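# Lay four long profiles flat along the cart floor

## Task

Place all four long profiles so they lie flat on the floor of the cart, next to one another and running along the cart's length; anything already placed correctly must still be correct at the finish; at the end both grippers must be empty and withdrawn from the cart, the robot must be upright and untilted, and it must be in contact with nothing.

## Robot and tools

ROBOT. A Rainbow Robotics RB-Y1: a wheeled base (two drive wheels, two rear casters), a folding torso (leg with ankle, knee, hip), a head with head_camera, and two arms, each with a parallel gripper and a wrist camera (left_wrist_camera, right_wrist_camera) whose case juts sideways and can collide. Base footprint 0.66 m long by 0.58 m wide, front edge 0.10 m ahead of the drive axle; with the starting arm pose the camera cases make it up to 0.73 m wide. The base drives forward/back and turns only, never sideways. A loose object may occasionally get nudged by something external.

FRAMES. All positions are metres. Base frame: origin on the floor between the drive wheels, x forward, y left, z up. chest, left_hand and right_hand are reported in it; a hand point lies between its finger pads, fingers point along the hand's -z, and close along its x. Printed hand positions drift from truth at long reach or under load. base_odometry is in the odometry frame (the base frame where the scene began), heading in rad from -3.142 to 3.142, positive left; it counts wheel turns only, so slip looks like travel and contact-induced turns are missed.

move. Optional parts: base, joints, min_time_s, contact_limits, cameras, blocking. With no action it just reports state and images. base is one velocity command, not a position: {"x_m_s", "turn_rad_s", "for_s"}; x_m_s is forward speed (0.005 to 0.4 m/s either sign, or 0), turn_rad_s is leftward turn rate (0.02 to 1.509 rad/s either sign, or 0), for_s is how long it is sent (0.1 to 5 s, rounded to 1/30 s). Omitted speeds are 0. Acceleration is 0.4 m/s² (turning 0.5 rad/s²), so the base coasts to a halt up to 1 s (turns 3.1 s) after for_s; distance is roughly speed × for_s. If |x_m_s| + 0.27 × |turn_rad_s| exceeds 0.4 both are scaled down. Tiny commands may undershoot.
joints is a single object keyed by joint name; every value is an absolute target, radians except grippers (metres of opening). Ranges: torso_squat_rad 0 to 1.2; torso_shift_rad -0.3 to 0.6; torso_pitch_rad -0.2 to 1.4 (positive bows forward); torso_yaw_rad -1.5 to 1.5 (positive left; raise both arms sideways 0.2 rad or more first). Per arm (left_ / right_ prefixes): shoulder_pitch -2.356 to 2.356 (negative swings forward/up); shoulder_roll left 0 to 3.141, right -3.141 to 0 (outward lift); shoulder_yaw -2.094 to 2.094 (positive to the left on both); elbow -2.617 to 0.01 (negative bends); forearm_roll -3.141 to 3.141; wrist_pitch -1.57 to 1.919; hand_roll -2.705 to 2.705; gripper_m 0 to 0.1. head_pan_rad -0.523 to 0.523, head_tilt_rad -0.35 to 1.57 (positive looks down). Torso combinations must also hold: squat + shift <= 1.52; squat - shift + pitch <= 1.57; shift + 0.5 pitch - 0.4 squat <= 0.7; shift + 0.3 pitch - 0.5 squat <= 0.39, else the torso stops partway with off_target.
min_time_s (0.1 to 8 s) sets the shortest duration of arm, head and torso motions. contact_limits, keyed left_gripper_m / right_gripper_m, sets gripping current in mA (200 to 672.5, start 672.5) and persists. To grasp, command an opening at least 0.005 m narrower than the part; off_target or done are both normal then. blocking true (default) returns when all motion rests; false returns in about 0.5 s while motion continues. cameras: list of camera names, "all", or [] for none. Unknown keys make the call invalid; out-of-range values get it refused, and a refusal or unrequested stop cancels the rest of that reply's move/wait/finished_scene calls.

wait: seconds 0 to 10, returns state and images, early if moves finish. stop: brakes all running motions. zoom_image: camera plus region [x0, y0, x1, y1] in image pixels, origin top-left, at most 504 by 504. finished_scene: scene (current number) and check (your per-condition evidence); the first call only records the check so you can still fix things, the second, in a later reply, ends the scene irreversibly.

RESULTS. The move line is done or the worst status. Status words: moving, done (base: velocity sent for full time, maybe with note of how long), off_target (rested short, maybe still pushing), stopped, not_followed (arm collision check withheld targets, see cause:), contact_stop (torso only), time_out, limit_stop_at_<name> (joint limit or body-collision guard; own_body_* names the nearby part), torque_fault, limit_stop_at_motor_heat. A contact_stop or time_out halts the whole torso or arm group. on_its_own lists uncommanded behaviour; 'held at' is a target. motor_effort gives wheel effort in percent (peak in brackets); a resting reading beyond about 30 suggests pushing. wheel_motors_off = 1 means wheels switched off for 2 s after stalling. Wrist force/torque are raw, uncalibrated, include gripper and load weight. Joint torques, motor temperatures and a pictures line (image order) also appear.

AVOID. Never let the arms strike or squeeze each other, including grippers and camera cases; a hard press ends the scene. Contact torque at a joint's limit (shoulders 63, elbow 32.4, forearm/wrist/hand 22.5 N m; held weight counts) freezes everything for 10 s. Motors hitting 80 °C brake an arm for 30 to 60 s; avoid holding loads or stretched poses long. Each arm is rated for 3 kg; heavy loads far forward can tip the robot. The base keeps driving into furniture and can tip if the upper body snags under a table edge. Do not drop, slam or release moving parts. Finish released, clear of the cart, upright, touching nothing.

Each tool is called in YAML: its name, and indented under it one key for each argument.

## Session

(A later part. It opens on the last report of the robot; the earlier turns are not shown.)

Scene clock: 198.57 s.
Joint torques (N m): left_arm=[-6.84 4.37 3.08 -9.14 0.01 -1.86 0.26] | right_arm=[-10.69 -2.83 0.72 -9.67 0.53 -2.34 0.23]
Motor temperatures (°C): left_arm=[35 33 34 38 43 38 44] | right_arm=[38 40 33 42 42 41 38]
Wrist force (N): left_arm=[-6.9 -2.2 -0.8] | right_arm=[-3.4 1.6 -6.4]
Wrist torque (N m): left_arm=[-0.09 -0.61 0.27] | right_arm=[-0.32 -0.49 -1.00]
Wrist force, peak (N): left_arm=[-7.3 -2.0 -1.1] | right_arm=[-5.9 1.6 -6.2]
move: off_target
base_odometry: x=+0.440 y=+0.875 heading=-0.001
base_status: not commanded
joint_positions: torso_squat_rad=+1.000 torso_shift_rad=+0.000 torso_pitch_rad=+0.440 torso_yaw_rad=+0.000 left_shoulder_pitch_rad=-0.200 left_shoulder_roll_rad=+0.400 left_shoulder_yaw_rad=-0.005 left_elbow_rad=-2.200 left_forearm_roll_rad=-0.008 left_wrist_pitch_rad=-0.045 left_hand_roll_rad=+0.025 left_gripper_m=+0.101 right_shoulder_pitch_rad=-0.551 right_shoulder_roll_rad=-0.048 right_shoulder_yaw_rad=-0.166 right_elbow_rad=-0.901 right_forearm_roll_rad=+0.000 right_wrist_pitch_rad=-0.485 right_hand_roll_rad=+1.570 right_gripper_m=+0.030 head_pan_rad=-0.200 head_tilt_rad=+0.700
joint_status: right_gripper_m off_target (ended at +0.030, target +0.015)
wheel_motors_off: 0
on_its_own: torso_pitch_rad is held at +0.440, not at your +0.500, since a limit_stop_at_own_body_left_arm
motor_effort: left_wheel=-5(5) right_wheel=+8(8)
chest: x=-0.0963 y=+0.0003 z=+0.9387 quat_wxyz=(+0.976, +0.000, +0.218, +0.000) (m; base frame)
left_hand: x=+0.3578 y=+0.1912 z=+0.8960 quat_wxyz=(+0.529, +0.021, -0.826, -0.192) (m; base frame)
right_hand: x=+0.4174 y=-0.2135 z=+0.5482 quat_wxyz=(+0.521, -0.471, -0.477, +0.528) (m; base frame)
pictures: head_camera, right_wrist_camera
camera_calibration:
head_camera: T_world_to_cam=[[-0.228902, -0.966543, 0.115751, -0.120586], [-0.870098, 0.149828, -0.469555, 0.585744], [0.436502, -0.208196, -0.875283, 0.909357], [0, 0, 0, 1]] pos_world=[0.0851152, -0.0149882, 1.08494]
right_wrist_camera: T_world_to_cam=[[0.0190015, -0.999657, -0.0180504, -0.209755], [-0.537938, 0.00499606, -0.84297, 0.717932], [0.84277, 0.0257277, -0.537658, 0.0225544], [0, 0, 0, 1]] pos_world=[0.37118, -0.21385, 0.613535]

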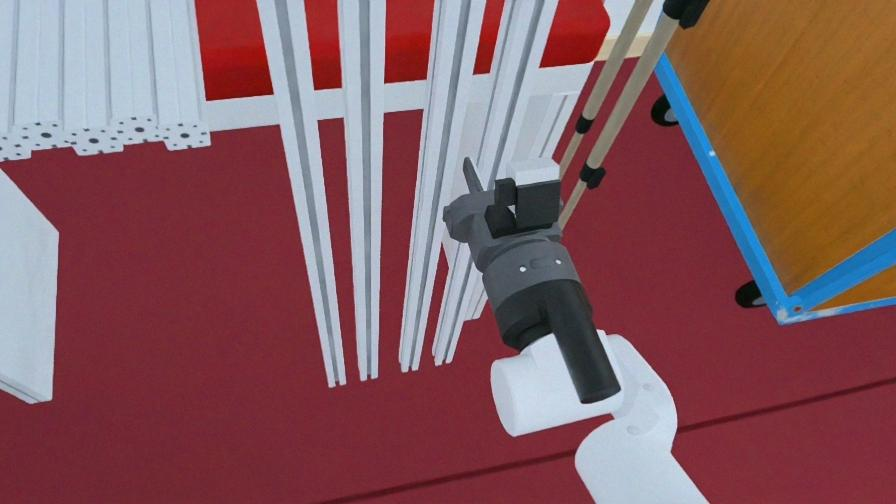

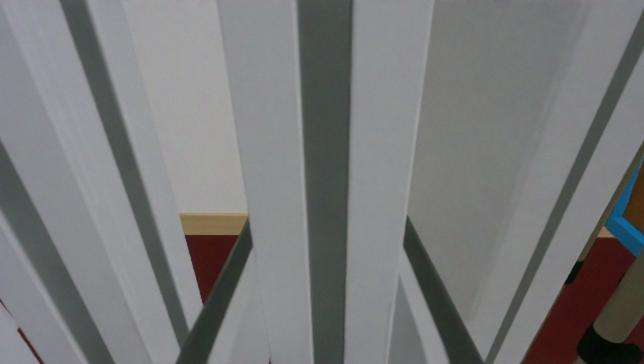

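move:
  joints: {"torso_squat_rad":0.9}
  cameras: ["head_camera"]

move:
  base: {"x_m_s":-0.2,"for_s":1.5}
  cameras: ["head_camera"]

Scene clock: 204.33 s.
Joint torques (N m): left_arm=[-6.54 4.83 3.55 -9.07 -0.01 -1.52 0.19] | right_arm=[-14.21 -2.8 0.63 -13.67 0.53 -4.64 -0.05]
Motor temperatures (°C): left_arm=[35 33 34 39 43 38 44] | right_arm=[38 40 33 42 42 41 38]
Wrist force (N): left_arm=[-7.1 -2.1 -0.9] | right_arm=[-4.3 11.0 -7.4]
Wrist torque (N m): left_arm=[-0.07 -0.59 0.26] | right_arm=[-0.25 -0.44 -0.35]
Wrist force, peak (N): left_arm=[-7.4 -2.2 -0.9] | right_arm=[-4.4 12.3 -6.8]
move: done
base_odometry: x=+0.440 y=+0.875 heading=-0.001
base_status: not commanded
joint_positions: torso_squat_rad=+0.900 torso_shift_rad=+0.000 torso_pitch_rad=+0.440 torso_yaw_rad=+0.000 left_shoulder_pitch_rad=-0.200 left_shoulder_roll_rad=+0.400 left_shoulder_yaw_rad=-0.005 left_elbow_rad=-2.200 left_forearm_roll_rad=-0.008 left_wrist_pitch_rad=-0.045 left_hand_roll_rad=+0.025 left_gripper_m=+0.101 right_shoulder_pitch_rad=-0.550 right_shoulder_roll_rad=-0.048 right_shoulder_yaw_rad=-0.166 right_elbow_rad=-0.900 right_forearm_roll_rad=+0.000 right_wrist_pitch_rad=-0.484 right_hand_roll_rad=+1.570 right_gripper_m=+0.030 head_pan_rad=-0.200 head_tilt_rad=+0.700
joint_status: all done
wheel_motors_off: 0
on_its_own: torso_pitch_rad is held at +0.440, not at your +0.500, since a limit_stop_at_own_body_left_arm
motor_effort: left_wheel=-5(6) right_wheel=+6(8)
chest: x=-0.0961 y=+0.0003 z=+0.9956 quat_wxyz=(+0.976, +0.000, +0.218, +0.000) (m; base frame)
left_hand: x=+0.3580 y=+0.1912 z=+0.9526 quat_wxyz=(+0.529, +0.021, -0.826, -0.192) (m; base frame)
right_hand: x=+0.4168 y=-0.2137 z=+0.6039 quat_wxyz=(+0.521, -0.470, -0.476, +0.529) (m; base frame)
pictures: head_camera
camera_calibration:
head_camera: T_world_to_cam=[[-0.228849, -0.966543, 0.115854, -0.127215], [-0.870314, 0.14983, -0.469154, 0.612189], [0.436099, -0.208195, -0.875484, 0.959205], [0, 0, 0, 1]] pos_world=[0.0853749, -0.0149816, 1.14172]

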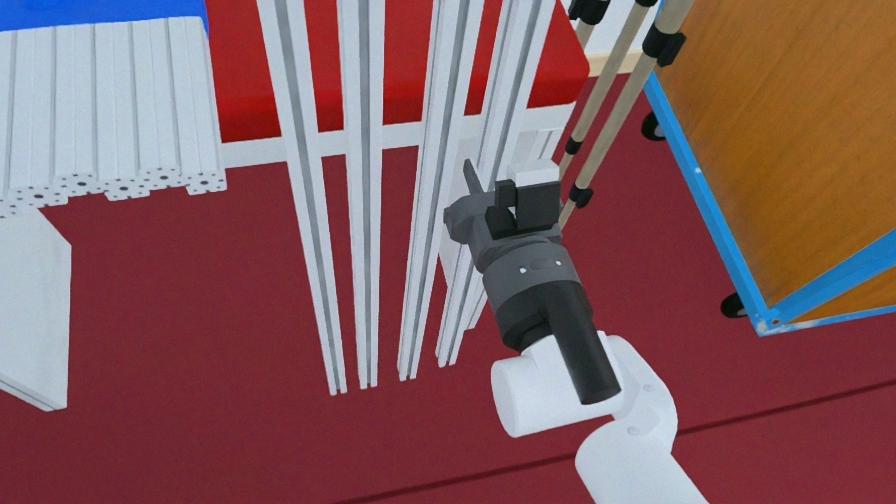

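Scene clock: 206.90 s.
Joint torques (N m): left_arm=[-6.5 4.39 3.87 -9.14 -0.02 -1.5 0.06] | right_arm=[-15.18 -2.89 0.65 -13.87 0.42 -4.65 -0.08]
Motor temperatures (°C): left_arm=[35 33 34 39 43 38 44] | right_arm=[38 40 33 42 42 41 38]
Wrist force (N): left_arm=[-7.1 -2.2 -0.8] | right_arm=[-4.2 11.3 -7.4]
Wrist torque (N m): left_arm=[-0.06 -0.57 0.26] | right_arm=[-0.05 -0.42 -0.38]
Wrist force, peak (N): left_arm=[-7.1 -2.2 -1.0] | right_arm=[-4.1 11.5 -8.3]
move: done
base_odometry: x=+0.140 y=+0.875 heading=-0.002
base_status: done (sent for 1.5 of 1.5 s)
joint_positions: torso_squat_rad=+0.900 torso_shift_rad=+0.000 torso_pitch_rad=+0.440 torso_yaw_rad=+0.000 left_shoulder_pitch_rad=-0.200 left_shoulder_roll_rad=+0.400 left_shoulder_yaw_rad=-0.005 left_elbow_rad=-2.200 left_forearm_roll_rad=-0.008 left_wrist_pitch_rad=-0.045 left_hand_roll_rad=+0.025 left_gripper_m=+0.101 right_shoulder_pitch_rad=-0.550 right_shoulder_roll_rad=-0.048 right_shoulder_yaw_rad=-0.166 right_elbow_rad=-0.900 right_forearm_roll_rad=+0.000 right_wrist_pitch_rad=-0.484 right_hand_roll_rad=+1.570 right_gripper_m=+0.030 head_pan_rad=-0.200 head_tilt_rad=+0.700
joint_status: not commanded
wheel_motors_off: 0
on_its_own: torso_pitch_rad is held at +0.440, not at your +0.500, since a limit_stop_at_own_body_left_arm
motor_effort: left_wheel=-11(31) right_wheel=+11(41)
chest: x=-0.0962 y=+0.0003 z=+0.9956 quat_wxyz=(+0.976, +0.000, +0.218, +0.000) (m; base frame)
left_hand: x=+0.3579 y=+0.1912 z=+0.9527 quat_wxyz=(+0.529, +0.021, -0.826, -0.192) (m; base frame)
right_hand: x=+0.4167 y=-0.2137 z=+0.6038 quat_wxyz=(+0.522, -0.470, -0.476, +0.529) (m; base frame)
pictures: head_camera
camera_calibration:
head_camera: T_world_to_cam=[[-0.228868, -0.966543, 0.115818, -0.1272], [-0.870245, 0.149833, -0.46928, 0.612274], [0.436226, -0.208193, -0.875421, 0.959204], [0, 0, 0, 1]] pos_world=[0.0852863, -0.0149837, 1.14177]

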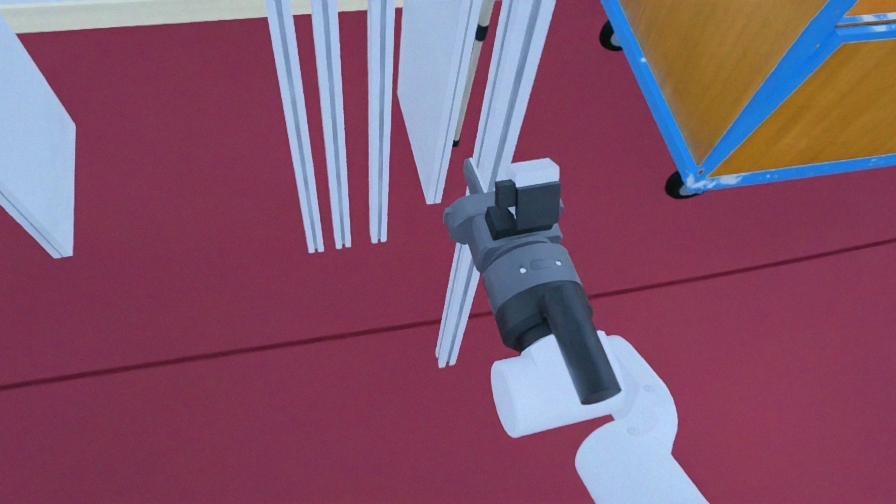

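move:
  base: {"turn_rad_s":-0.6,"for_s":2.62}
  joints: {"head_pan_rad":0}
  cameras: []

move:
  base: {"x_m_s":0.3,"for_s":4.0}
  cameras: []

move:
  base: {"turn_rad_s":0.6,"for_s":2.62}
  joints: {"head_tilt_rad":0.35}
  cameras: ["head_camera"]

Scene clock: 215.10 s.
Joint torques (N m): left_arm=[-6.73 4.68 3.32 -9.01 -0.09 -1.58 0.25] | right_arm=[-14.64 -3.22 0.59 -13.77 0.47 -4.67 -0.14]
Motor temperatures (°C): left_arm=[35 33 34 39 43 38 44] | right_arm=[38 40 33 43 42 42 38]
Wrist force (N): left_arm=[-6.8 -2.0 -0.6] | right_arm=[-4.0 11.0 -7.4]
Wrist torque (N m): left_arm=[-0.06 -0.55 0.27] | right_arm=[-0.28 -0.41 -0.36]
Wrist force, peak (N): left_arm=[-7.3 -2.3 -0.7] | right_arm=[-4.7 11.2 -7.7]
move: done
base_odometry: x=+0.140 y=+0.875 heading=-1.581
base_status: done (sent for 2.63 of 2.63 s)
joint_positions: torso_squat_rad=+0.900 torso_shift_rad=+0.000 torso_pitch_rad=+0.440 torso_yaw_rad=+0.000 left_shoulder_pitch_rad=-0.200 left_shoulder_roll_rad=+0.400 left_shoulder_yaw_rad=-0.005 left_elbow_rad=-2.200 left_forearm_roll_rad=-0.008 left_wrist_pitch_rad=-0.045 left_hand_roll_rad=+0.025 left_gripper_m=+0.101 right_shoulder_pitch_rad=-0.550 right_shoulder_roll_rad=-0.048 right_shoulder_yaw_rad=-0.166 right_elbow_rad=-0.900 right_forearm_roll_rad=+0.000 right_wrist_pitch_rad=-0.484 right_hand_roll_rad=+1.570 right_gripper_m=+0.030 head_pan_rad=+0.000 head_tilt_rad=+0.700
joint_status: all done
wheel_motors_off: 0
on_its_own: torso_pitch_rad is held at +0.440, not at your +0.500, since a limit_stop_at_own_body_left_arm
motor_effort: left_wheel=+13(47) right_wheel=+2(46)
chest: x=-0.0962 y=+0.0003 z=+0.9956 quat_wxyz=(+0.976, +0.000, +0.218, +0.000) (m; base frame)
left_hand: x=+0.3579 y=+0.1912 z=+0.9527 quat_wxyz=(+0.529, +0.021, -0.826, -0.192) (m; base frame)
right_hand: x=+0.4167 y=-0.2137 z=+0.6039 quat_wxyz=(+0.521, -0.470, -0.476, +0.529) (m; base frame)
pictures: none
No camera images: "cameras" was empty.

Scene clock: 220.20 s.
Joint torques (N m): left_arm=[-6.21 4.45 3.38 -9.25 -0.02 -1.7 0.28] | right_arm=[-14.06 -2.9 -0.07 -13.55 0.38 -4.76 0]
Motor temperatures (°C): left_arm=[35 33 34 39 43 38 44] | right_arm=[38 40 33 43 42 42 38]
Wrist force (N): left_arm=[-7.1 -2.1 -0.4] | right_arm=[-4.1 11.2 -7.3]
Wrist torque (N m): left_arm=[-0.06 -0.59 0.24] | right_arm=[0.01 -0.43 -0.33]
Wrist force, peak (N): left_arm=[-7.3 -2.3 -1.1] | right_arm=[-4.2 11.3 -8.3]
move: done
base_odometry: x=+0.127 y=-0.325 heading=-1.581
base_status: done (sent for 4 of 4 s)
joint_positions: torso_squat_rad=+0.900 torso_shift_rad=+0.000 torso_pitch_rad=+0.440 torso_yaw_rad=+0.000 left_shoulder_pitch_rad=-0.200 left_shoulder_roll_rad=+0.400 left_shoulder_yaw_rad=-0.005 left_elbow_rad=-2.200 left_forearm_roll_rad=-0.008 left_wrist_pitch_rad=-0.045 left_hand_roll_rad=+0.025 left_gripper_m=+0.101 right_shoulder_pitch_rad=-0.550 right_shoulder_roll_rad=-0.048 right_shoulder_yaw_rad=-0.166 right_elbow_rad=-0.900 right_forearm_roll_rad=+0.000 right_wrist_pitch_rad=-0.484 right_hand_roll_rad=+1.570 right_gripper_m=+0.030 head_pan_rad=+0.000 head_tilt_rad=+0.700
joint_status: not commanded
wheel_motors_off: 0
on_its_own: torso_pitch_rad is held at +0.440, not at your +0.500, since a limit_stop_at_own_body_left_arm
motor_effort: left_wheel=+2(46) right_wheel=-8(41)
chest: x=-0.0961 y=+0.0003 z=+0.9956 quat_wxyz=(+0.976, +0.000, +0.218, +0.000) (m; base frame)
left_hand: x=+0.3580 y=+0.1912 z=+0.9527 quat_wxyz=(+0.529, +0.021, -0.826, -0.192) (m; base frame)
right_hand: x=+0.4168 y=-0.2137 z=+0.6039 quat_wxyz=(+0.521, -0.470, -0.476, +0.529) (m; base frame)
pictures: none
No camera images: "cameras" was empty.

Scene clock: 224.37 s.
Joint torques (N m): left_arm=[-5.64 4.34 3.8 -9.53 0.01 -1.58 0.29] | right_arm=[-15.05 -3.02 0.44 -13.66 0.22 -4.7 -0.37]
Motor temperatures (°C): left_arm=[35 33 34 39 43 38 44] | right_arm=[38 40 33 43 42 42 38]
Wrist force (N): left_arm=[-7.1 -2.4 -0.7] | right_arm=[-4.3 10.9 -7.2]
Wrist torque (N m): left_arm=[-0.05 -0.60 0.26] | right_arm=[-0.31 -0.44 -0.36]
Wrist force, peak (N): left_arm=[-7.3 -2.6 -0.5] | right_arm=[-4.9 11.3 -7.4]
move: done
base_odometry: x=+0.127 y=-0.325 heading=-0.002
base_status: done (sent for 2.63 of 2.63 s)
joint_positions: torso_squat_rad=+0.900 torso_shift_rad=+0.000 torso_pitch_rad=+0.440 torso_yaw_rad=+0.000 left_shoulder_pitch_rad=-0.200 left_shoulder_roll_rad=+0.400 left_shoulder_yaw_rad=-0.005 left_elbow_rad=-2.200 left_forearm_roll_rad=-0.008 left_wrist_pitch_rad=-0.045 left_hand_roll_rad=+0.025 left_gripper_m=+0.101 right_shoulder_pitch_rad=-0.550 right_shoulder_roll_rad=-0.048 right_shoulder_yaw_rad=-0.166 right_elbow_rad=-0.900 right_forearm_roll_rad=+0.000 right_wrist_pitch_rad=-0.484 right_hand_roll_rad=+1.570 right_gripper_m=+0.030 head_pan_rad=+0.000 head_tilt_rad=+0.350
joint_status: all done
wheel_motors_off: 0
on_its_own: torso_pitch_rad is held at +0.440, not at your +0.500, since a limit_stop_at_own_body_left_arm
motor_effort: left_wheel=+2(39) right_wheel=+12(39)
chest: x=-0.0961 y=+0.0003 z=+0.9956 quat_wxyz=(+0.976, +0.000, +0.218, +0.000) (m; base frame)
left_hand: x=+0.3580 y=+0.1912 z=+0.9527 quat_wxyz=(+0.529, +0.021, -0.826, -0.192) (m; base frame)
right_hand: x=+0.4168 y=-0.2137 z=+0.6038 quat_wxyz=(+0.521, -0.470, -0.476, +0.529) (m; base frame)
pictures: head_camera
camera_calibration:
head_camera: T_world_to_cam=[[-0.0581566, -0.998228, 0.012582, -0.00821763], [-0.674824, 0.0300211, -0.737367, 0.923561], [0.735683, -0.0513734, -0.675375, 0.722849], [0, 0, 0, 1]] pos_world=[0.0909753, 0.00120587, 1.1693]

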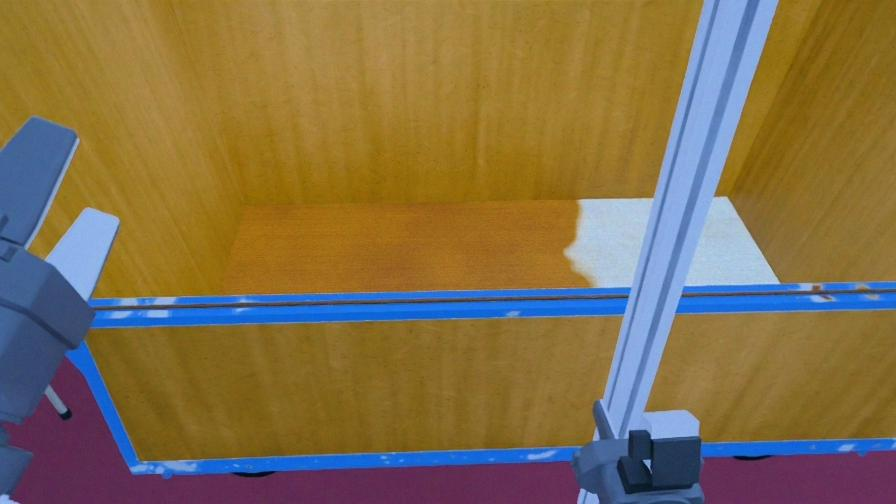

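move:
  joints: {"right_hand_roll_rad":0.0,"left_shoulder_pitch_rad":-1.3,"left_shoulder_roll_rad":0.3,"left_elbow_rad":-2.0}
  min_time_s: 2
  cameras: ["head_camera"]

move:
  joints: {"torso_squat_rad":0.95,"torso_shift_rad":0.45,"torso_pitch_rad":1.05,"right_shoulder_pitch_rad":-1.685,"right_shoulder_roll_rad":-0.39,"right_shoulder_yaw_rad":-0.347,"right_elbow_rad":-1.951,"right_wrist_pitch_rad":1.793,"left_shoulder_pitch_rad":-1.7,"left_shoulder_roll_rad":0.5,"head_tilt_rad":-0.1}
  min_time_s: 3

Scene clock: 283.23 s.
Joint torques (N m): left_arm=[-16.48 2.85 2.77 -3.69 -0.29 -0.44 0.03] | right_arm=[-14.29 -3.08 0.14 -13.64 0.3 -4.74 0.14]
Motor temperatures (°C): left_arm=[35 33 34 39 43 38 44] | right_arm=[38 40 33 44 41 43 38]
Wrist force (N): left_arm=[-3.3 -1.5 2.6] | right_arm=[-19.8 -4.1 -7.7]
Wrist torque (N m): left_arm=[-0.11 -0.39 0.25] | right_arm=[0.04 -0.69 -0.37]
Wrist force, peak (N): left_arm=[-7.6 -2.2 -0.1] | right_arm=[-20.2 -4.4 -7.5]
move: done
base_odometry: x=+0.127 y=-0.325 heading=-0.002
base_status: not commanded
joint_positions: torso_squat_rad=+0.900 torso_shift_rad=+0.000 torso_pitch_rad=+0.440 torso_yaw_rad=+0.000 left_shoulder_pitch_rad=-1.300 left_shoulder_roll_rad=+0.300 left_shoulder_yaw_rad=-0.005 left_elbow_rad=-2.000 left_forearm_roll_rad=-0.008 left_wrist_pitch_rad=-0.045 left_hand_roll_rad=+0.025 left_gripper_m=+0.101 right_shoulder_pitch_rad=-0.550 right_shoulder_roll_rad=-0.048 right_shoulder_yaw_rad=-0.166 right_elbow_rad=-0.900 right_forearm_roll_rad=+0.000 right_wrist_pitch_rad=-0.484 right_hand_roll_rad=+0.000 right_gripper_m=+0.030 head_pan_rad=+0.000 head_tilt_rad=+0.350
joint_status: all done
wheel_motors_off: 0
on_its_own: torso_pitch_rad is held at +0.440, not at your +0.500, since a limit_stop_at_own_body_left_arm
motor_effort: left_wheel=+2(3) right_wheel=+13(16)
chest: x=-0.0961 y=+0.0003 z=+0.9956 quat_wxyz=(+0.976, +0.000, +0.218, +0.000) (m; base frame)
left_hand: x=+0.3100 y=+0.0638 z=+1.3468 quat_wxyz=(+0.122, -0.084, -0.977, -0.152) (m; base frame)
right_hand: x=+0.4168 y=-0.2137 z=+0.6038 quat_wxyz=(+0.743, +0.004, -0.669, +0.006) (m; base frame)
pictures: head_camera
camera_calibration:
head_camera: T_world_to_cam=[[-0.058158, -0.998228, 0.0125744, -0.00821248], [-0.674824, 0.0300277, -0.737367, 0.92356], [0.735683, -0.0513693, -0.675375, 0.722849], [0, 0, 0, 1]] pos_world=[0.0909753, 0.00120195, 1.1693]

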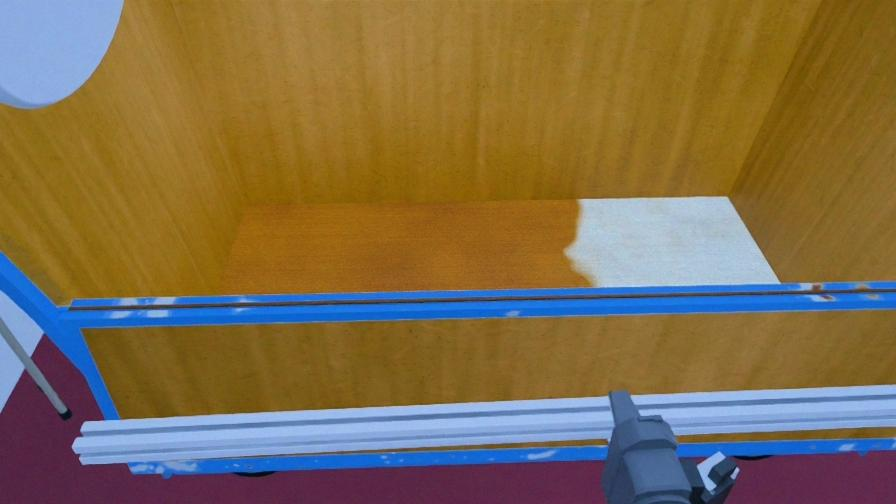

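Scene clock: 287.07 s.
Joint torques (N m): left_arm=[-18.35 5.09 2.13 -5.71 -0.14 -0.49 0.33] | right_arm=[-21.76 -9.68 0.36 -11.15 0.45 -3.28 0.14]
Motor temperatures (°C): left_arm=[35 33 34 39 43 38 44] | right_arm=[39 40 33 44 41 43 38]
Wrist force (N): left_arm=[-4.4 -1.9 2.2] | right_arm=[-15.9 -4.2 -17.0]
Wrist torque (N m): left_arm=[-0.06 -0.47 0.27] | right_arm=[-0.01 -0.66 -0.37]
Wrist force, peak (N): left_arm=[-4.8 -1.8 2.7] | right_arm=[-17.0 -3.8 -18.2]
move: done
base_odometry: x=+0.127 y=-0.325 heading=-0.002
base_status: not commanded
joint_positions: torso_squat_rad=+0.950 torso_shift_rad=+0.450 torso_pitch_rad=+1.051 torso_yaw_rad=+0.000 left_shoulder_pitch_rad=-1.700 left_shoulder_roll_rad=+0.500 left_shoulder_yaw_rad=-0.005 left_elbow_rad=-2.000 left_forearm_roll_rad=-0.008 left_wrist_pitch_rad=-0.045 left_hand_roll_rad=+0.025 left_gripper_m=+0.101 right_shoulder_pitch_rad=-1.684 right_shoulder_roll_rad=-0.389 right_shoulder_yaw_rad=-0.347 right_elbow_rad=-1.950 right_forearm_roll_rad=+0.000 right_wrist_pitch_rad=+1.793 right_hand_roll_rad=+0.000 right_gripper_m=+0.030 head_pan_rad=+0.000 head_tilt_rad=-0.100
joint_status: all done
wheel_motors_off: 0
motor_effort: left_wheel=-5(6) right_wheel=+10(19)
chest: x=+0.2178 y=+0.0003 z=+0.8009 quat_wxyz=(+0.865, +0.000, +0.502, +0.000) (m; base frame)
left_hand: x=+0.7044 y=+0.0639 z=+1.0459 quat_wxyz=(+0.207, -0.080, -0.961, -0.165) (m; base frame)
right_hand: x=+0.8025 y=-0.2192 z=+0.6785 quat_wxyz=(+0.922, +0.000, -0.388, +0.000) (m; base frame)
pictures: head_camera, left_wrist_camera, right_wrist_camera
camera_calibration:
head_camera: T_world_to_cam=[[-0.0552144, -0.998243, 0.021509, 0.00916252], [-0.784105, 0.0300131, -0.619902, 0.918502], [0.618167, -0.0510929, -0.784385, 0.383688], [0, 0, 0, 1]] pos_world=[0.483525, 0.00118302, 0.870143]
left_wrist_camera: T_world_to_cam=[[-0.908585, 0.116716, 0.401061, 0.212479], [-0.374321, -0.653591, -0.657801, 1.02544], [0.185354, -0.747794, 0.637533, -0.670765], [0, 0, 0, 1]] pos_world=[0.70123, 0.143827, 1.01695]
right_wrist_camera: T_world_to_cam=[[-0.694233, 0.017599, -0.719535, 1.05085], [-0.313374, 0.892581, 0.324186, 0.257406], [0.647948, 0.450544, -0.614144, 0.0695237], [0, 0, 0, 1]] pos_world=[0.765148, -0.279573, 0.71537]

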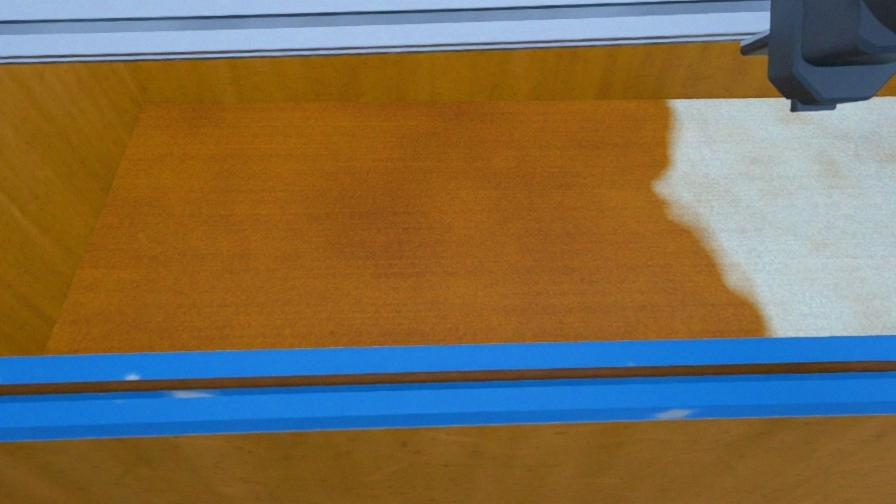

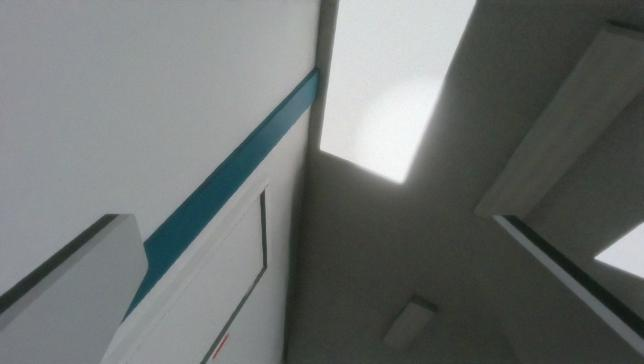

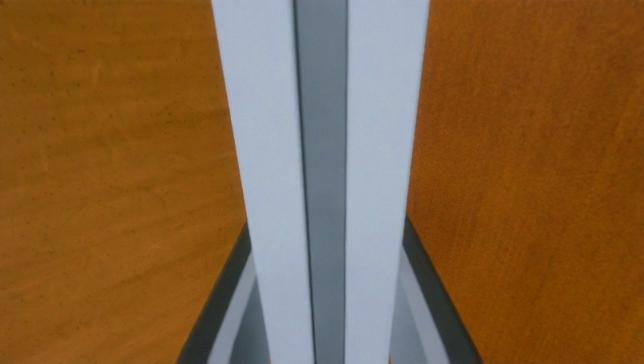

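move:
  joints: {"right_shoulder_pitch_rad":-2.128,"right_shoulder_roll_rad":-0.539,"right_shoulder_yaw_rad":-0.294,"right_elbow_rad":-0.967,"right_wrist_pitch_rad":1.673,"left_shoulder_pitch_rad":-2.2,"head_tilt_rad":0.2}
  min_time_s: 2

Scene clock: 310.10 s.
Joint torques (N m): left_arm=[-18.53 4.42 2.38 -1.17 -0.02 0.38 0.1] | right_arm=[-27.77 -11.02 1.51 -12.75 0.19 -1.88 -0.09]
Motor temperatures (°C): left_arm=[36 33 34 38 43 38 44] | right_arm=[40 40 33 44 41 43 38]
Wrist force (N): left_arm=[-1.9 -1.1 2.9] | right_arm=[-10.7 -4.4 -20.6]
Wrist torque (N m): left_arm=[-0.12 -0.35 0.26] | right_arm=[-0.03 -0.59 -0.34]
Wrist force, peak (N): left_arm=[-4.8 -1.9 2.5] | right_arm=[-17.4 -3.5 -17.4]
move: done
base_odometry: x=+0.127 y=-0.325 heading=-0.002
base_status: not commanded
joint_positions: torso_squat_rad=+0.950 torso_shift_rad=+0.450 torso_pitch_rad=+1.051 torso_yaw_rad=+0.000 left_shoulder_pitch_rad=-2.200 left_shoulder_roll_rad=+0.500 left_shoulder_yaw_rad=-0.005 left_elbow_rad=-2.000 left_forearm_roll_rad=-0.008 left_wrist_pitch_rad=-0.045 left_hand_roll_rad=+0.025 left_gripper_m=+0.101 right_shoulder_pitch_rad=-2.127 right_shoulder_roll_rad=-0.538 right_shoulder_yaw_rad=-0.294 right_elbow_rad=-0.966 right_forearm_roll_rad=+0.000 right_wrist_pitch_rad=+1.673 right_hand_roll_rad=+0.000 right_gripper_m=+0.030 head_pan_rad=+0.000 head_tilt_rad=+0.200
joint_status: all done
wheel_motors_off: 0
motor_effort: left_wheel=-6(7) right_wheel=+11(13)
chest: x=+0.2178 y=+0.0003 z=+0.8009 quat_wxyz=(+0.865, +0.000, +0.502, +0.000) (m; base frame)
left_hand: x=+0.5485 y=+0.0797 z=+1.2313 quat_wxyz=(-0.035, -0.095, -0.988, -0.117) (m; base frame)
right_hand: x=+0.8766 y=-0.2191 z=+0.6270 quat_wxyz=(+0.980, +0.000, -0.197, +0.001) (m; base frame)
pictures: head_camera, left_wrist_camera, right_wrist_camera
camera_calibration:
head_camera: T_world_to_cam=[[-0.0465092, -0.998231, 0.037042, -0.00802989], [-0.932243, 0.0300544, -0.360582, 0.74959], [0.358831, -0.0513025, -0.931992, 0.618114], [0, 0, 0, 1]] pos_world=[0.476628, 0.0011666, 0.846663]
left_wrist_camera: T_world_to_cam=[[-0.971919, 0.222693, -0.0760375, 0.608336], [-0.115467, -0.732879, -0.670489, 0.979242], [-0.20504, -0.642881, 0.738013, -0.666233], [0, 0, 0, 1]] pos_world=[0.567719, 0.153885, 1.19452]
right_wrist_camera: T_world_to_cam=[[-0.919471, 0.0165594, -0.39281, 1.05758], [-0.163117, 0.892997, 0.419463, 0.10582], [0.357724, 0.449758, -0.818383, 0.372152], [0, 0, 0, 1]] pos_world=[0.856544, -0.279387, 0.675602]

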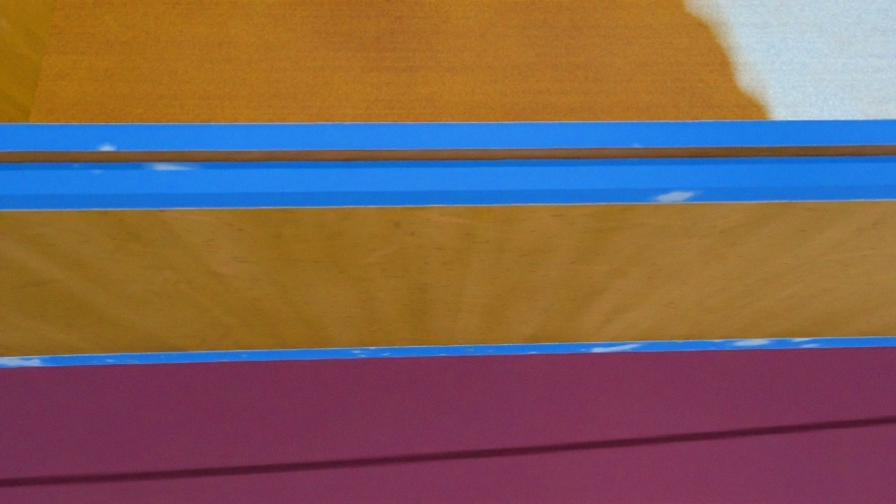

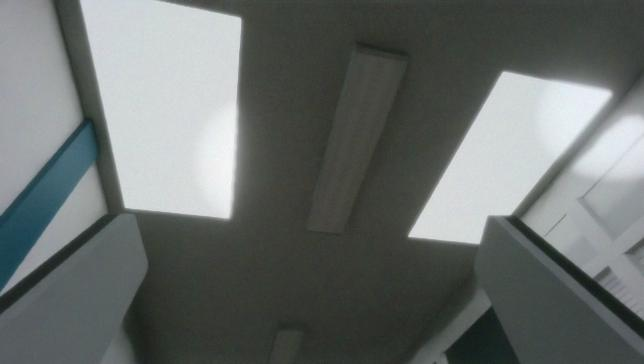

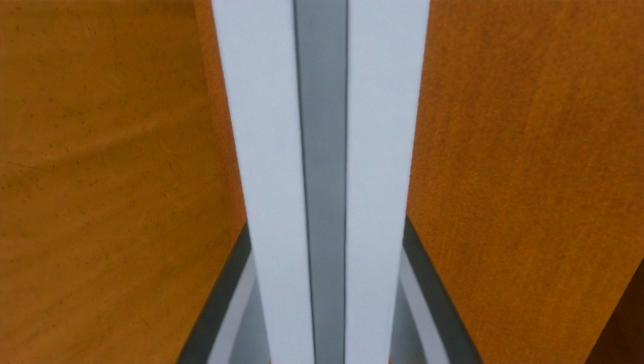

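move:
  base: {"x_m_s":0.15,"for_s":1.67}
  joints: {"head_tilt_rad":0.0}
  cameras: ["head_camera","right_wrist_camera"]

Scene clock: 333.53 s.
Joint torques (N m): left_arm=[-18.09 4.08 2.58 -1.33 -0.22 0.09 0.41] | right_arm=[-27.93 -10.37 1.5 -13.32 0.46 -1.57 0.04]
Motor temperatures (°C): left_arm=[37 33 34 37 43 38 44] | right_arm=[41 41 33 44 41 42 38]
Wrist force (N): left_arm=[-1.7 -1.3 2.9] | right_arm=[-10.7 -4.4 -19.9]
Wrist torque (N m): left_arm=[-0.11 -0.31 0.25] | right_arm=[-0.01 -0.61 -0.38]
Wrist force, peak (N): left_arm=[-1.7 -2.0 3.0] | right_arm=[-12.3 -4.5 -20.6]
move: done
base_odometry: x=+0.377 y=-0.325 heading=-0.002
base_status: done (sent for 1.67 of 1.67 s)
joint_positions: torso_squat_rad=+0.950 torso_shift_rad=+0.450 torso_pitch_rad=+1.051 torso_yaw_rad=+0.000 left_shoulder_pitch_rad=-2.200 left_shoulder_roll_rad=+0.500 left_shoulder_yaw_rad=-0.005 left_elbow_rad=-2.000 left_forearm_roll_rad=-0.008 left_wrist_pitch_rad=-0.045 left_hand_roll_rad=+0.025 left_gripper_m=+0.101 right_shoulder_pitch_rad=-2.127 right_shoulder_roll_rad=-0.538 right_shoulder_yaw_rad=-0.294 right_elbow_rad=-0.966 right_forearm_roll_rad=+0.000 right_wrist_pitch_rad=+1.673 right_hand_roll_rad=+0.000 right_gripper_m=+0.030 head_pan_rad=+0.000 head_tilt_rad=+0.000
joint_status: all done
wheel_motors_off: 0
motor_effort: left_wheel=-3(18) right_wheel=+2(37)
chest: x=+0.2178 y=+0.0003 z=+0.8009 quat_wxyz=(+0.865, +0.000, +0.502, +0.000) (m; base frame)
left_hand: x=+0.5485 y=+0.0797 z=+1.2313 quat_wxyz=(-0.035, -0.095, -0.988, -0.117) (m; base frame)
right_hand: x=+0.8766 y=-0.2191 z=+0.6269 quat_wxyz=(+0.980, +0.000, -0.197, +0.001) (m; base frame)
pictures: head_camera, right_wrist_camera
camera_calibration:
head_camera: T_world_to_cam=[[-0.0528369, -0.998239, 0.0269688, 0.00339361], [-0.842074, 0.0300221, -0.538526, 0.870114], [0.536768, -0.0511638, -0.842177, 0.467355], [0, 0, 0, 1]] pos_world=[0.482018, 0.00117667, 0.862084]
right_wrist_camera: T_world_to_cam=[[-0.91951, 0.0165502, -0.392718, 1.05752], [-0.163077, 0.893004, 0.419464, 0.105812], [0.357641, 0.449744, -0.818427, 0.372201], [0, 0, 0, 1]] pos_world=[0.856546, -0.279388, 0.675544]

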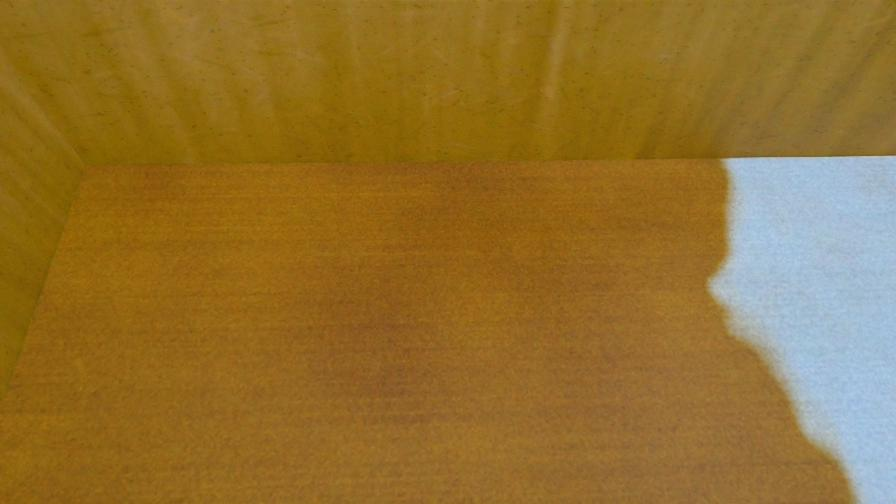

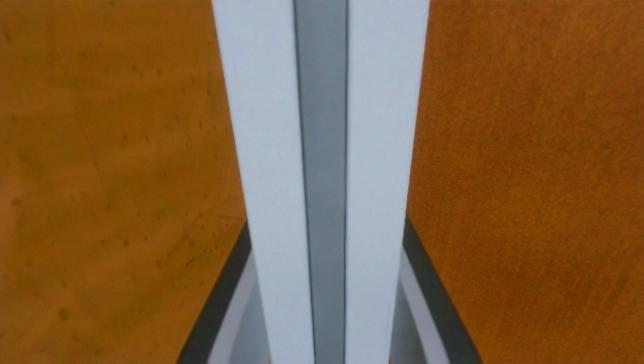

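move:
  joints: {"head_pan_rad":-0.52,"head_tilt_rad":-0.25}
  cameras: ["head_camera"]

move:
  joints: {"head_pan_rad":0.52,"head_tilt_rad":-0.25}
  cameras: ["head_camera"]

Scene clock: 348.90 s.
Joint torques (N m): left_arm=[-17.38 3.81 2.5 -1.31 -0.11 0.46 0.25] | right_arm=[-28.42 -11 1.4 -13.35 0.35 -1.87 -0.06]
Motor temperatures (°C): left_arm=[37 33 34 37 43 38 44] | right_arm=[42 41 33 44 41 42 38]
Wrist force (N): left_arm=[-1.5 -1.6 2.8] | right_arm=[-10.7 -4.6 -20.5]
Wrist torque (N m): left_arm=[-0.10 -0.30 0.27] | right_arm=[0.05 -0.60 -0.40]
Wrist force, peak (N): left_arm=[-1.5 -1.7 3.4] | right_arm=[-10.9 -4.8 -20.9]
move: done
base_odometry: x=+0.377 y=-0.325 heading=-0.002
base_status: not commanded
joint_positions: torso_squat_rad=+0.950 torso_shift_rad=+0.450 torso_pitch_rad=+1.051 torso_yaw_rad=+0.000 left_shoulder_pitch_rad=-2.200 left_shoulder_roll_rad=+0.500 left_shoulder_yaw_rad=-0.005 left_elbow_rad=-2.000 left_forearm_roll_rad=-0.008 left_wrist_pitch_rad=-0.045 left_hand_roll_rad=+0.025 left_gripper_m=+0.101 right_shoulder_pitch_rad=-2.127 right_shoulder_roll_rad=-0.538 right_shoulder_yaw_rad=-0.294 right_elbow_rad=-0.966 right_forearm_roll_rad=+0.000 right_wrist_pitch_rad=+1.673 right_hand_roll_rad=+0.000 right_gripper_m=+0.030 head_pan_rad=-0.520 head_tilt_rad=-0.250
joint_status: all done
wheel_motors_off: 0
motor_effort: left_wheel=-3(4) right_wheel=+1(4)
chest: x=+0.2178 y=+0.0003 z=+0.8009 quat_wxyz=(+0.865, +0.000, +0.502, +0.000) (m; base frame)
left_hand: x=+0.5484 y=+0.0797 z=+1.2313 quat_wxyz=(-0.035, -0.095, -0.988, -0.117) (m; base frame)
right_hand: x=+0.8766 y=-0.2191 z=+0.6269 quat_wxyz=(+0.980, +0.000, -0.197, +0.001) (m; base frame)
pictures: head_camera
camera_calibration:
head_camera: T_world_to_cam=[[-0.301605, -0.84651, 0.438696, -0.259378], [-0.694324, -0.120326, -0.709532, 0.961412], [0.653413, -0.518596, -0.551462, 0.164441], [0, 0, 0, 1]] pos_world=[0.481854, -0.018605, 0.886623]

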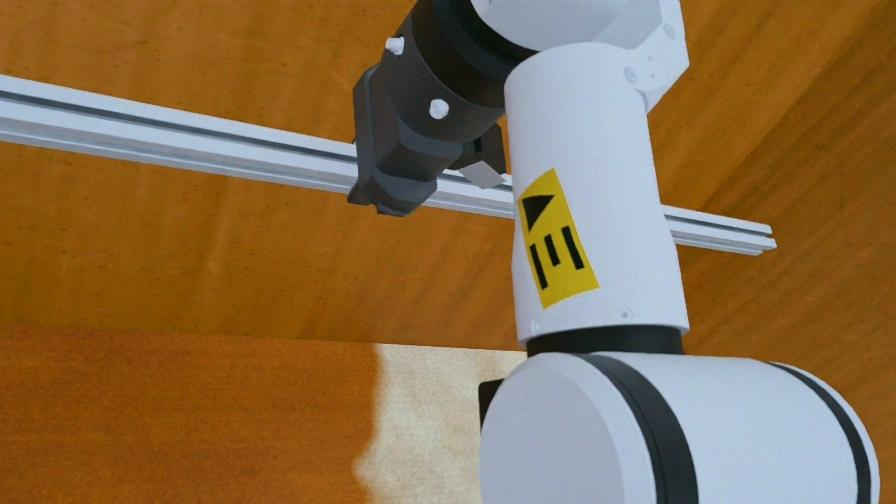

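Scene clock: 350.27 s.
Joint torques (N m): left_arm=[-17.91 4.08 1.79 -1.51 -0.14 0.29 0.29] | right_arm=[-28.21 -10.83 1.68 -13.16 0.42 -1.79 -0.16]
Motor temperatures (°C): left_arm=[37 33 34 37 43 38 44] | right_arm=[42 41 33 44 41 42 38]
Wrist force (N): left_arm=[-1.5 -1.4 2.8] | right_arm=[-10.9 -4.4 -20.4]
Wrist torque (N m): left_arm=[-0.12 -0.31 0.26] | right_arm=[0.01 -0.59 -0.41]
Wrist force, peak (N): left_arm=[-2.1 -1.3 3.1] | right_arm=[-10.7 -4.5 -20.6]
move: done
base_odometry: x=+0.377 y=-0.325 heading=-0.002
base_status: not commanded
joint_positions: torso_squat_rad=+0.950 torso_shift_rad=+0.450 torso_pitch_rad=+1.051 torso_yaw_rad=+0.000 left_shoulder_pitch_rad=-2.200 left_shoulder_roll_rad=+0.500 left_shoulder_yaw_rad=-0.005 left_elbow_rad=-2.000 left_forearm_roll_rad=-0.008 left_wrist_pitch_rad=-0.045 left_hand_roll_rad=+0.025 left_gripper_m=+0.101 right_shoulder_pitch_rad=-2.127 right_shoulder_roll_rad=-0.538 right_shoulder_yaw_rad=-0.294 right_elbow_rad=-0.966 right_forearm_roll_rad=+0.000 right_wrist_pitch_rad=+1.673 right_hand_roll_rad=+0.000 right_gripper_m=+0.030 head_pan_rad=+0.520 head_tilt_rad=-0.250
joint_status: all done
wheel_motors_off: 0
motor_effort: left_wheel=-3(4) right_wheel=+2(6)
chest: x=+0.2178 y=+0.0003 z=+0.8009 quat_wxyz=(+0.865, +0.000, +0.502, +0.000) (m; base frame)
left_hand: x=+0.5484 y=+0.0797 z=+1.2313 quat_wxyz=(-0.035, -0.095, -0.988, -0.117) (m; base frame)
right_hand: x=+0.8766 y=-0.2191 z=+0.6269 quat_wxyz=(+0.980, +0.000, -0.197, +0.001) (m; base frame)
pictures: head_camera
camera_calibration:
head_camera: T_world_to_cam=[[0.191222, -0.886158, -0.422087, 0.300847], [-0.709657, 0.172263, -0.683163, 0.944229], [0.678101, 0.430173, -0.595928, 0.193312], [0, 0, 0, 1]] pos_world=[0.481465, 0.0207851, 0.887246]

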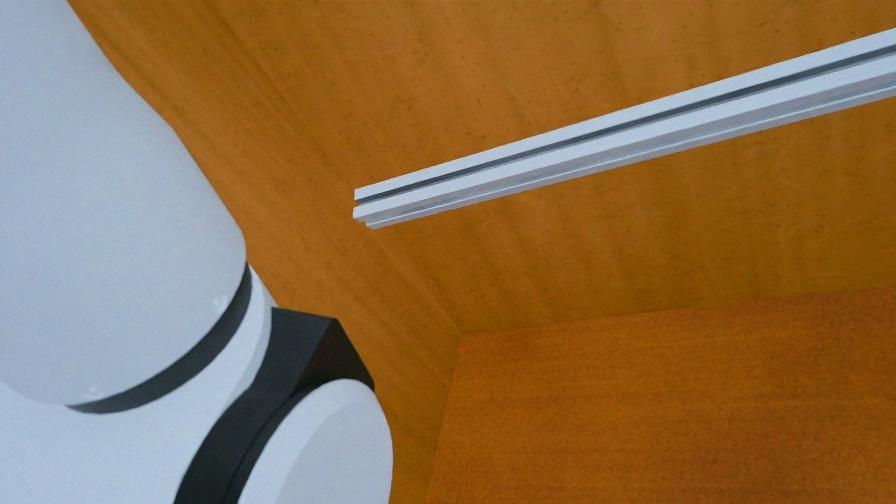

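move:
  base: {"turn_rad_s":0.1,"for_s":0.55}
  joints: {"right_hand_roll_rad":-0.067,"head_pan_rad":0,"head_tilt_rad":-0.2}
  cameras: ["head_camera"]

move:
  joints: {"right_shoulder_pitch_rad":-1.694,"right_shoulder_roll_rad":-0.394,"right_shoulder_yaw_rad":-0.346,"right_elbow_rad":-1.041,"right_wrist_pitch_rad":1.493}
  min_time_s: 2.5
  cameras: ["head_camera","right_wrist_camera"]

Scene clock: 367.33 s.
Joint torques (N m): left_arm=[-16.96 3.62 2.54 -0.94 0.07 0.28 0.26] | right_arm=[-27.42 -10.6 1.03 -13.09 0.54 -1.75 0.09]
Motor temperatures (°C): left_arm=[37 33 34 36 43 38 44] | right_arm=[43 41 33 44 41 41 37]
Wrist force (N): left_arm=[-1.7 -1.1 3.0] | right_arm=[-10.7 -4.8 -20.3]
Wrist torque (N m): left_arm=[-0.15 -0.34 0.27] | right_arm=[-0.01 -0.60 -0.41]
Wrist force, peak (N): left_arm=[-2.1 -1.4 3.2] | right_arm=[-11.0 -5.1 -20.7]
move: done
base_odometry: x=+0.377 y=-0.325 heading=+0.054
base_status: done (sent for 0.57 of 0.57 s)
joint_positions: torso_squat_rad=+0.950 torso_shift_rad=+0.450 torso_pitch_rad=+1.051 torso_yaw_rad=+0.000 left_shoulder_pitch_rad=-2.200 left_shoulder_roll_rad=+0.500 left_shoulder_yaw_rad=-0.005 left_elbow_rad=-2.000 left_forearm_roll_rad=-0.008 left_wrist_pitch_rad=-0.045 left_hand_roll_rad=+0.025 left_gripper_m=+0.101 right_shoulder_pitch_rad=-2.127 right_shoulder_roll_rad=-0.538 right_shoulder_yaw_rad=-0.294 right_elbow_rad=-0.966 right_forearm_roll_rad=+0.000 right_wrist_pitch_rad=+1.673 right_hand_roll_rad=-0.067 right_gripper_m=+0.030 head_pan_rad=+0.000 head_tilt_rad=-0.200
joint_status: all done
wheel_motors_off: 0
motor_effort: left_wheel=-6(32) right_wheel=+4(36)
chest: x=+0.2178 y=+0.0003 z=+0.8009 quat_wxyz=(+0.865, +0.000, +0.502, +0.000) (m; base frame)
left_hand: x=+0.5484 y=+0.0797 z=+1.2313 quat_wxyz=(-0.035, -0.095, -0.988, -0.117) (m; base frame)
right_hand: x=+0.8766 y=-0.2191 z=+0.6270 quat_wxyz=(+0.980, +0.006, -0.197, -0.032) (m; base frame)
pictures: head_camera
camera_calibration:
head_camera: T_world_to_cam=[[-0.0569764, -0.99825, 0.0158083, 0.0149102], [-0.718274, 0.0299886, -0.695114, 0.958283], [0.693424, -0.0509597, -0.718726, 0.295545], [0, 0, 0, 1]] pos_world=[0.484221, 0.0012075, 0.878296]

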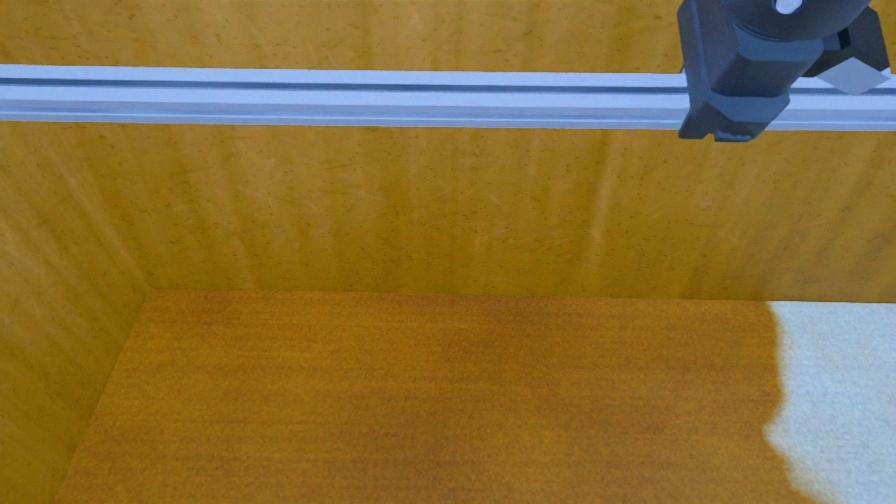

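Scene clock: 370.13 s.
Joint torques (N m): left_arm=[-17.68 3.74 1.98 -1.35 -0.36 0.36 0.27] | right_arm=[-22.69 -7.8 -0.38 -13.58 0.42 -0.91 -0.11]
Motor temperatures (°C): left_arm=[37 33 34 36 43 38 44] | right_arm=[42 41 33 44 41 41 37]
Wrist force (N): left_arm=[-1.8 -0.9 2.8] | right_arm=[-7.9 -4.3 -21.3]
Wrist torque (N m): left_arm=[-0.19 -0.35 0.26] | right_arm=[0.03 -0.53 -0.40]
Wrist force, peak (N): left_arm=[-1.9 -1.5 3.2] | right_arm=[-9.2 -5.0 -21.2]
move: done
base_odometry: x=+0.377 y=-0.325 heading=+0.054
base_status: not commanded
joint_positions: torso_squat_rad=+0.950 torso_shift_rad=+0.450 torso_pitch_rad=+1.051 torso_yaw_rad=+0.000 left_shoulder_pitch_rad=-2.200 left_shoulder_roll_rad=+0.500 left_shoulder_yaw_rad=-0.005 left_elbow_rad=-2.000 left_forearm_roll_rad=-0.008 left_wrist_pitch_rad=-0.045 left_hand_roll_rad=+0.025 left_gripper_m=+0.101 right_shoulder_pitch_rad=-1.693 right_shoulder_roll_rad=-0.394 right_shoulder_yaw_rad=-0.346 right_elbow_rad=-1.040 right_forearm_roll_rad=+0.000 right_wrist_pitch_rad=+1.493 right_hand_roll_rad=-0.067 right_gripper_m=+0.030 head_pan_rad=+0.000 head_tilt_rad=-0.200
joint_status: all done
wheel_motors_off: 0
motor_effort: left_wheel=-7(8) right_wheel=+4(7)
chest: x=+0.2178 y=+0.0003 z=+0.8009 quat_wxyz=(+0.865, +0.000, +0.502, +0.000) (m; base frame)
left_hand: x=+0.5484 y=+0.0797 z=+1.2313 quat_wxyz=(-0.035, -0.095, -0.988, -0.117) (m; base frame)
right_hand: x=+0.7822 y=-0.2198 z=+0.4134 quat_wxyz=(+0.995, +0.003, -0.098, -0.033) (m; base frame)
pictures: head_camera, right_wrist_camera
camera_calibration:
head_camera: T_world_to_cam=[[-0.0569797, -0.99825, 0.0158065, 0.0149112], [-0.718274, 0.0299922, -0.695113, 0.958283], [0.693423, -0.0509608, -0.718726, 0.295546], [0, 0, 0, 1]] pos_world=[0.484221, 0.00120531, 0.878296]
right_wrist_camera: T_world_to_cam=[[-0.975828, 0.0839524, -0.201769, 0.866832], [-0.0173603, 0.890572, 0.454511, 0.0516496], [0.217847, 0.447028, -0.867588, 0.360619], [0, 0, 0, 1]] pos_world=[0.768216, -0.279977, 0.464293]

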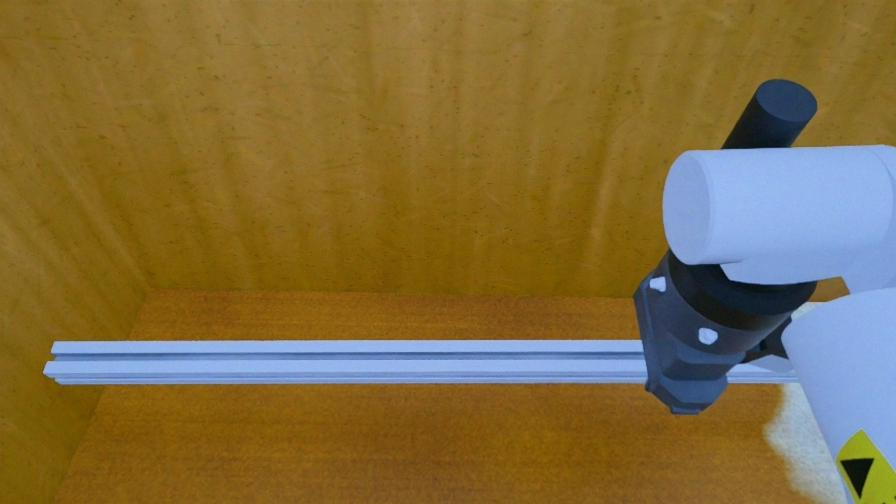

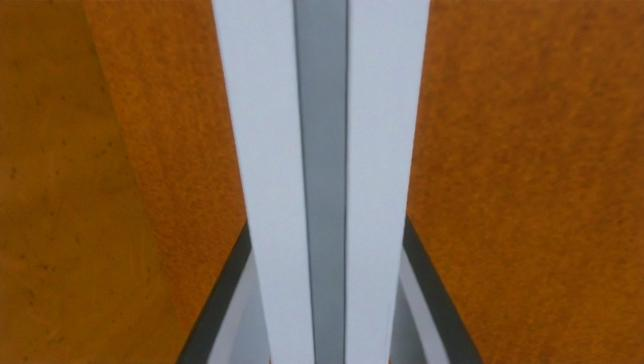

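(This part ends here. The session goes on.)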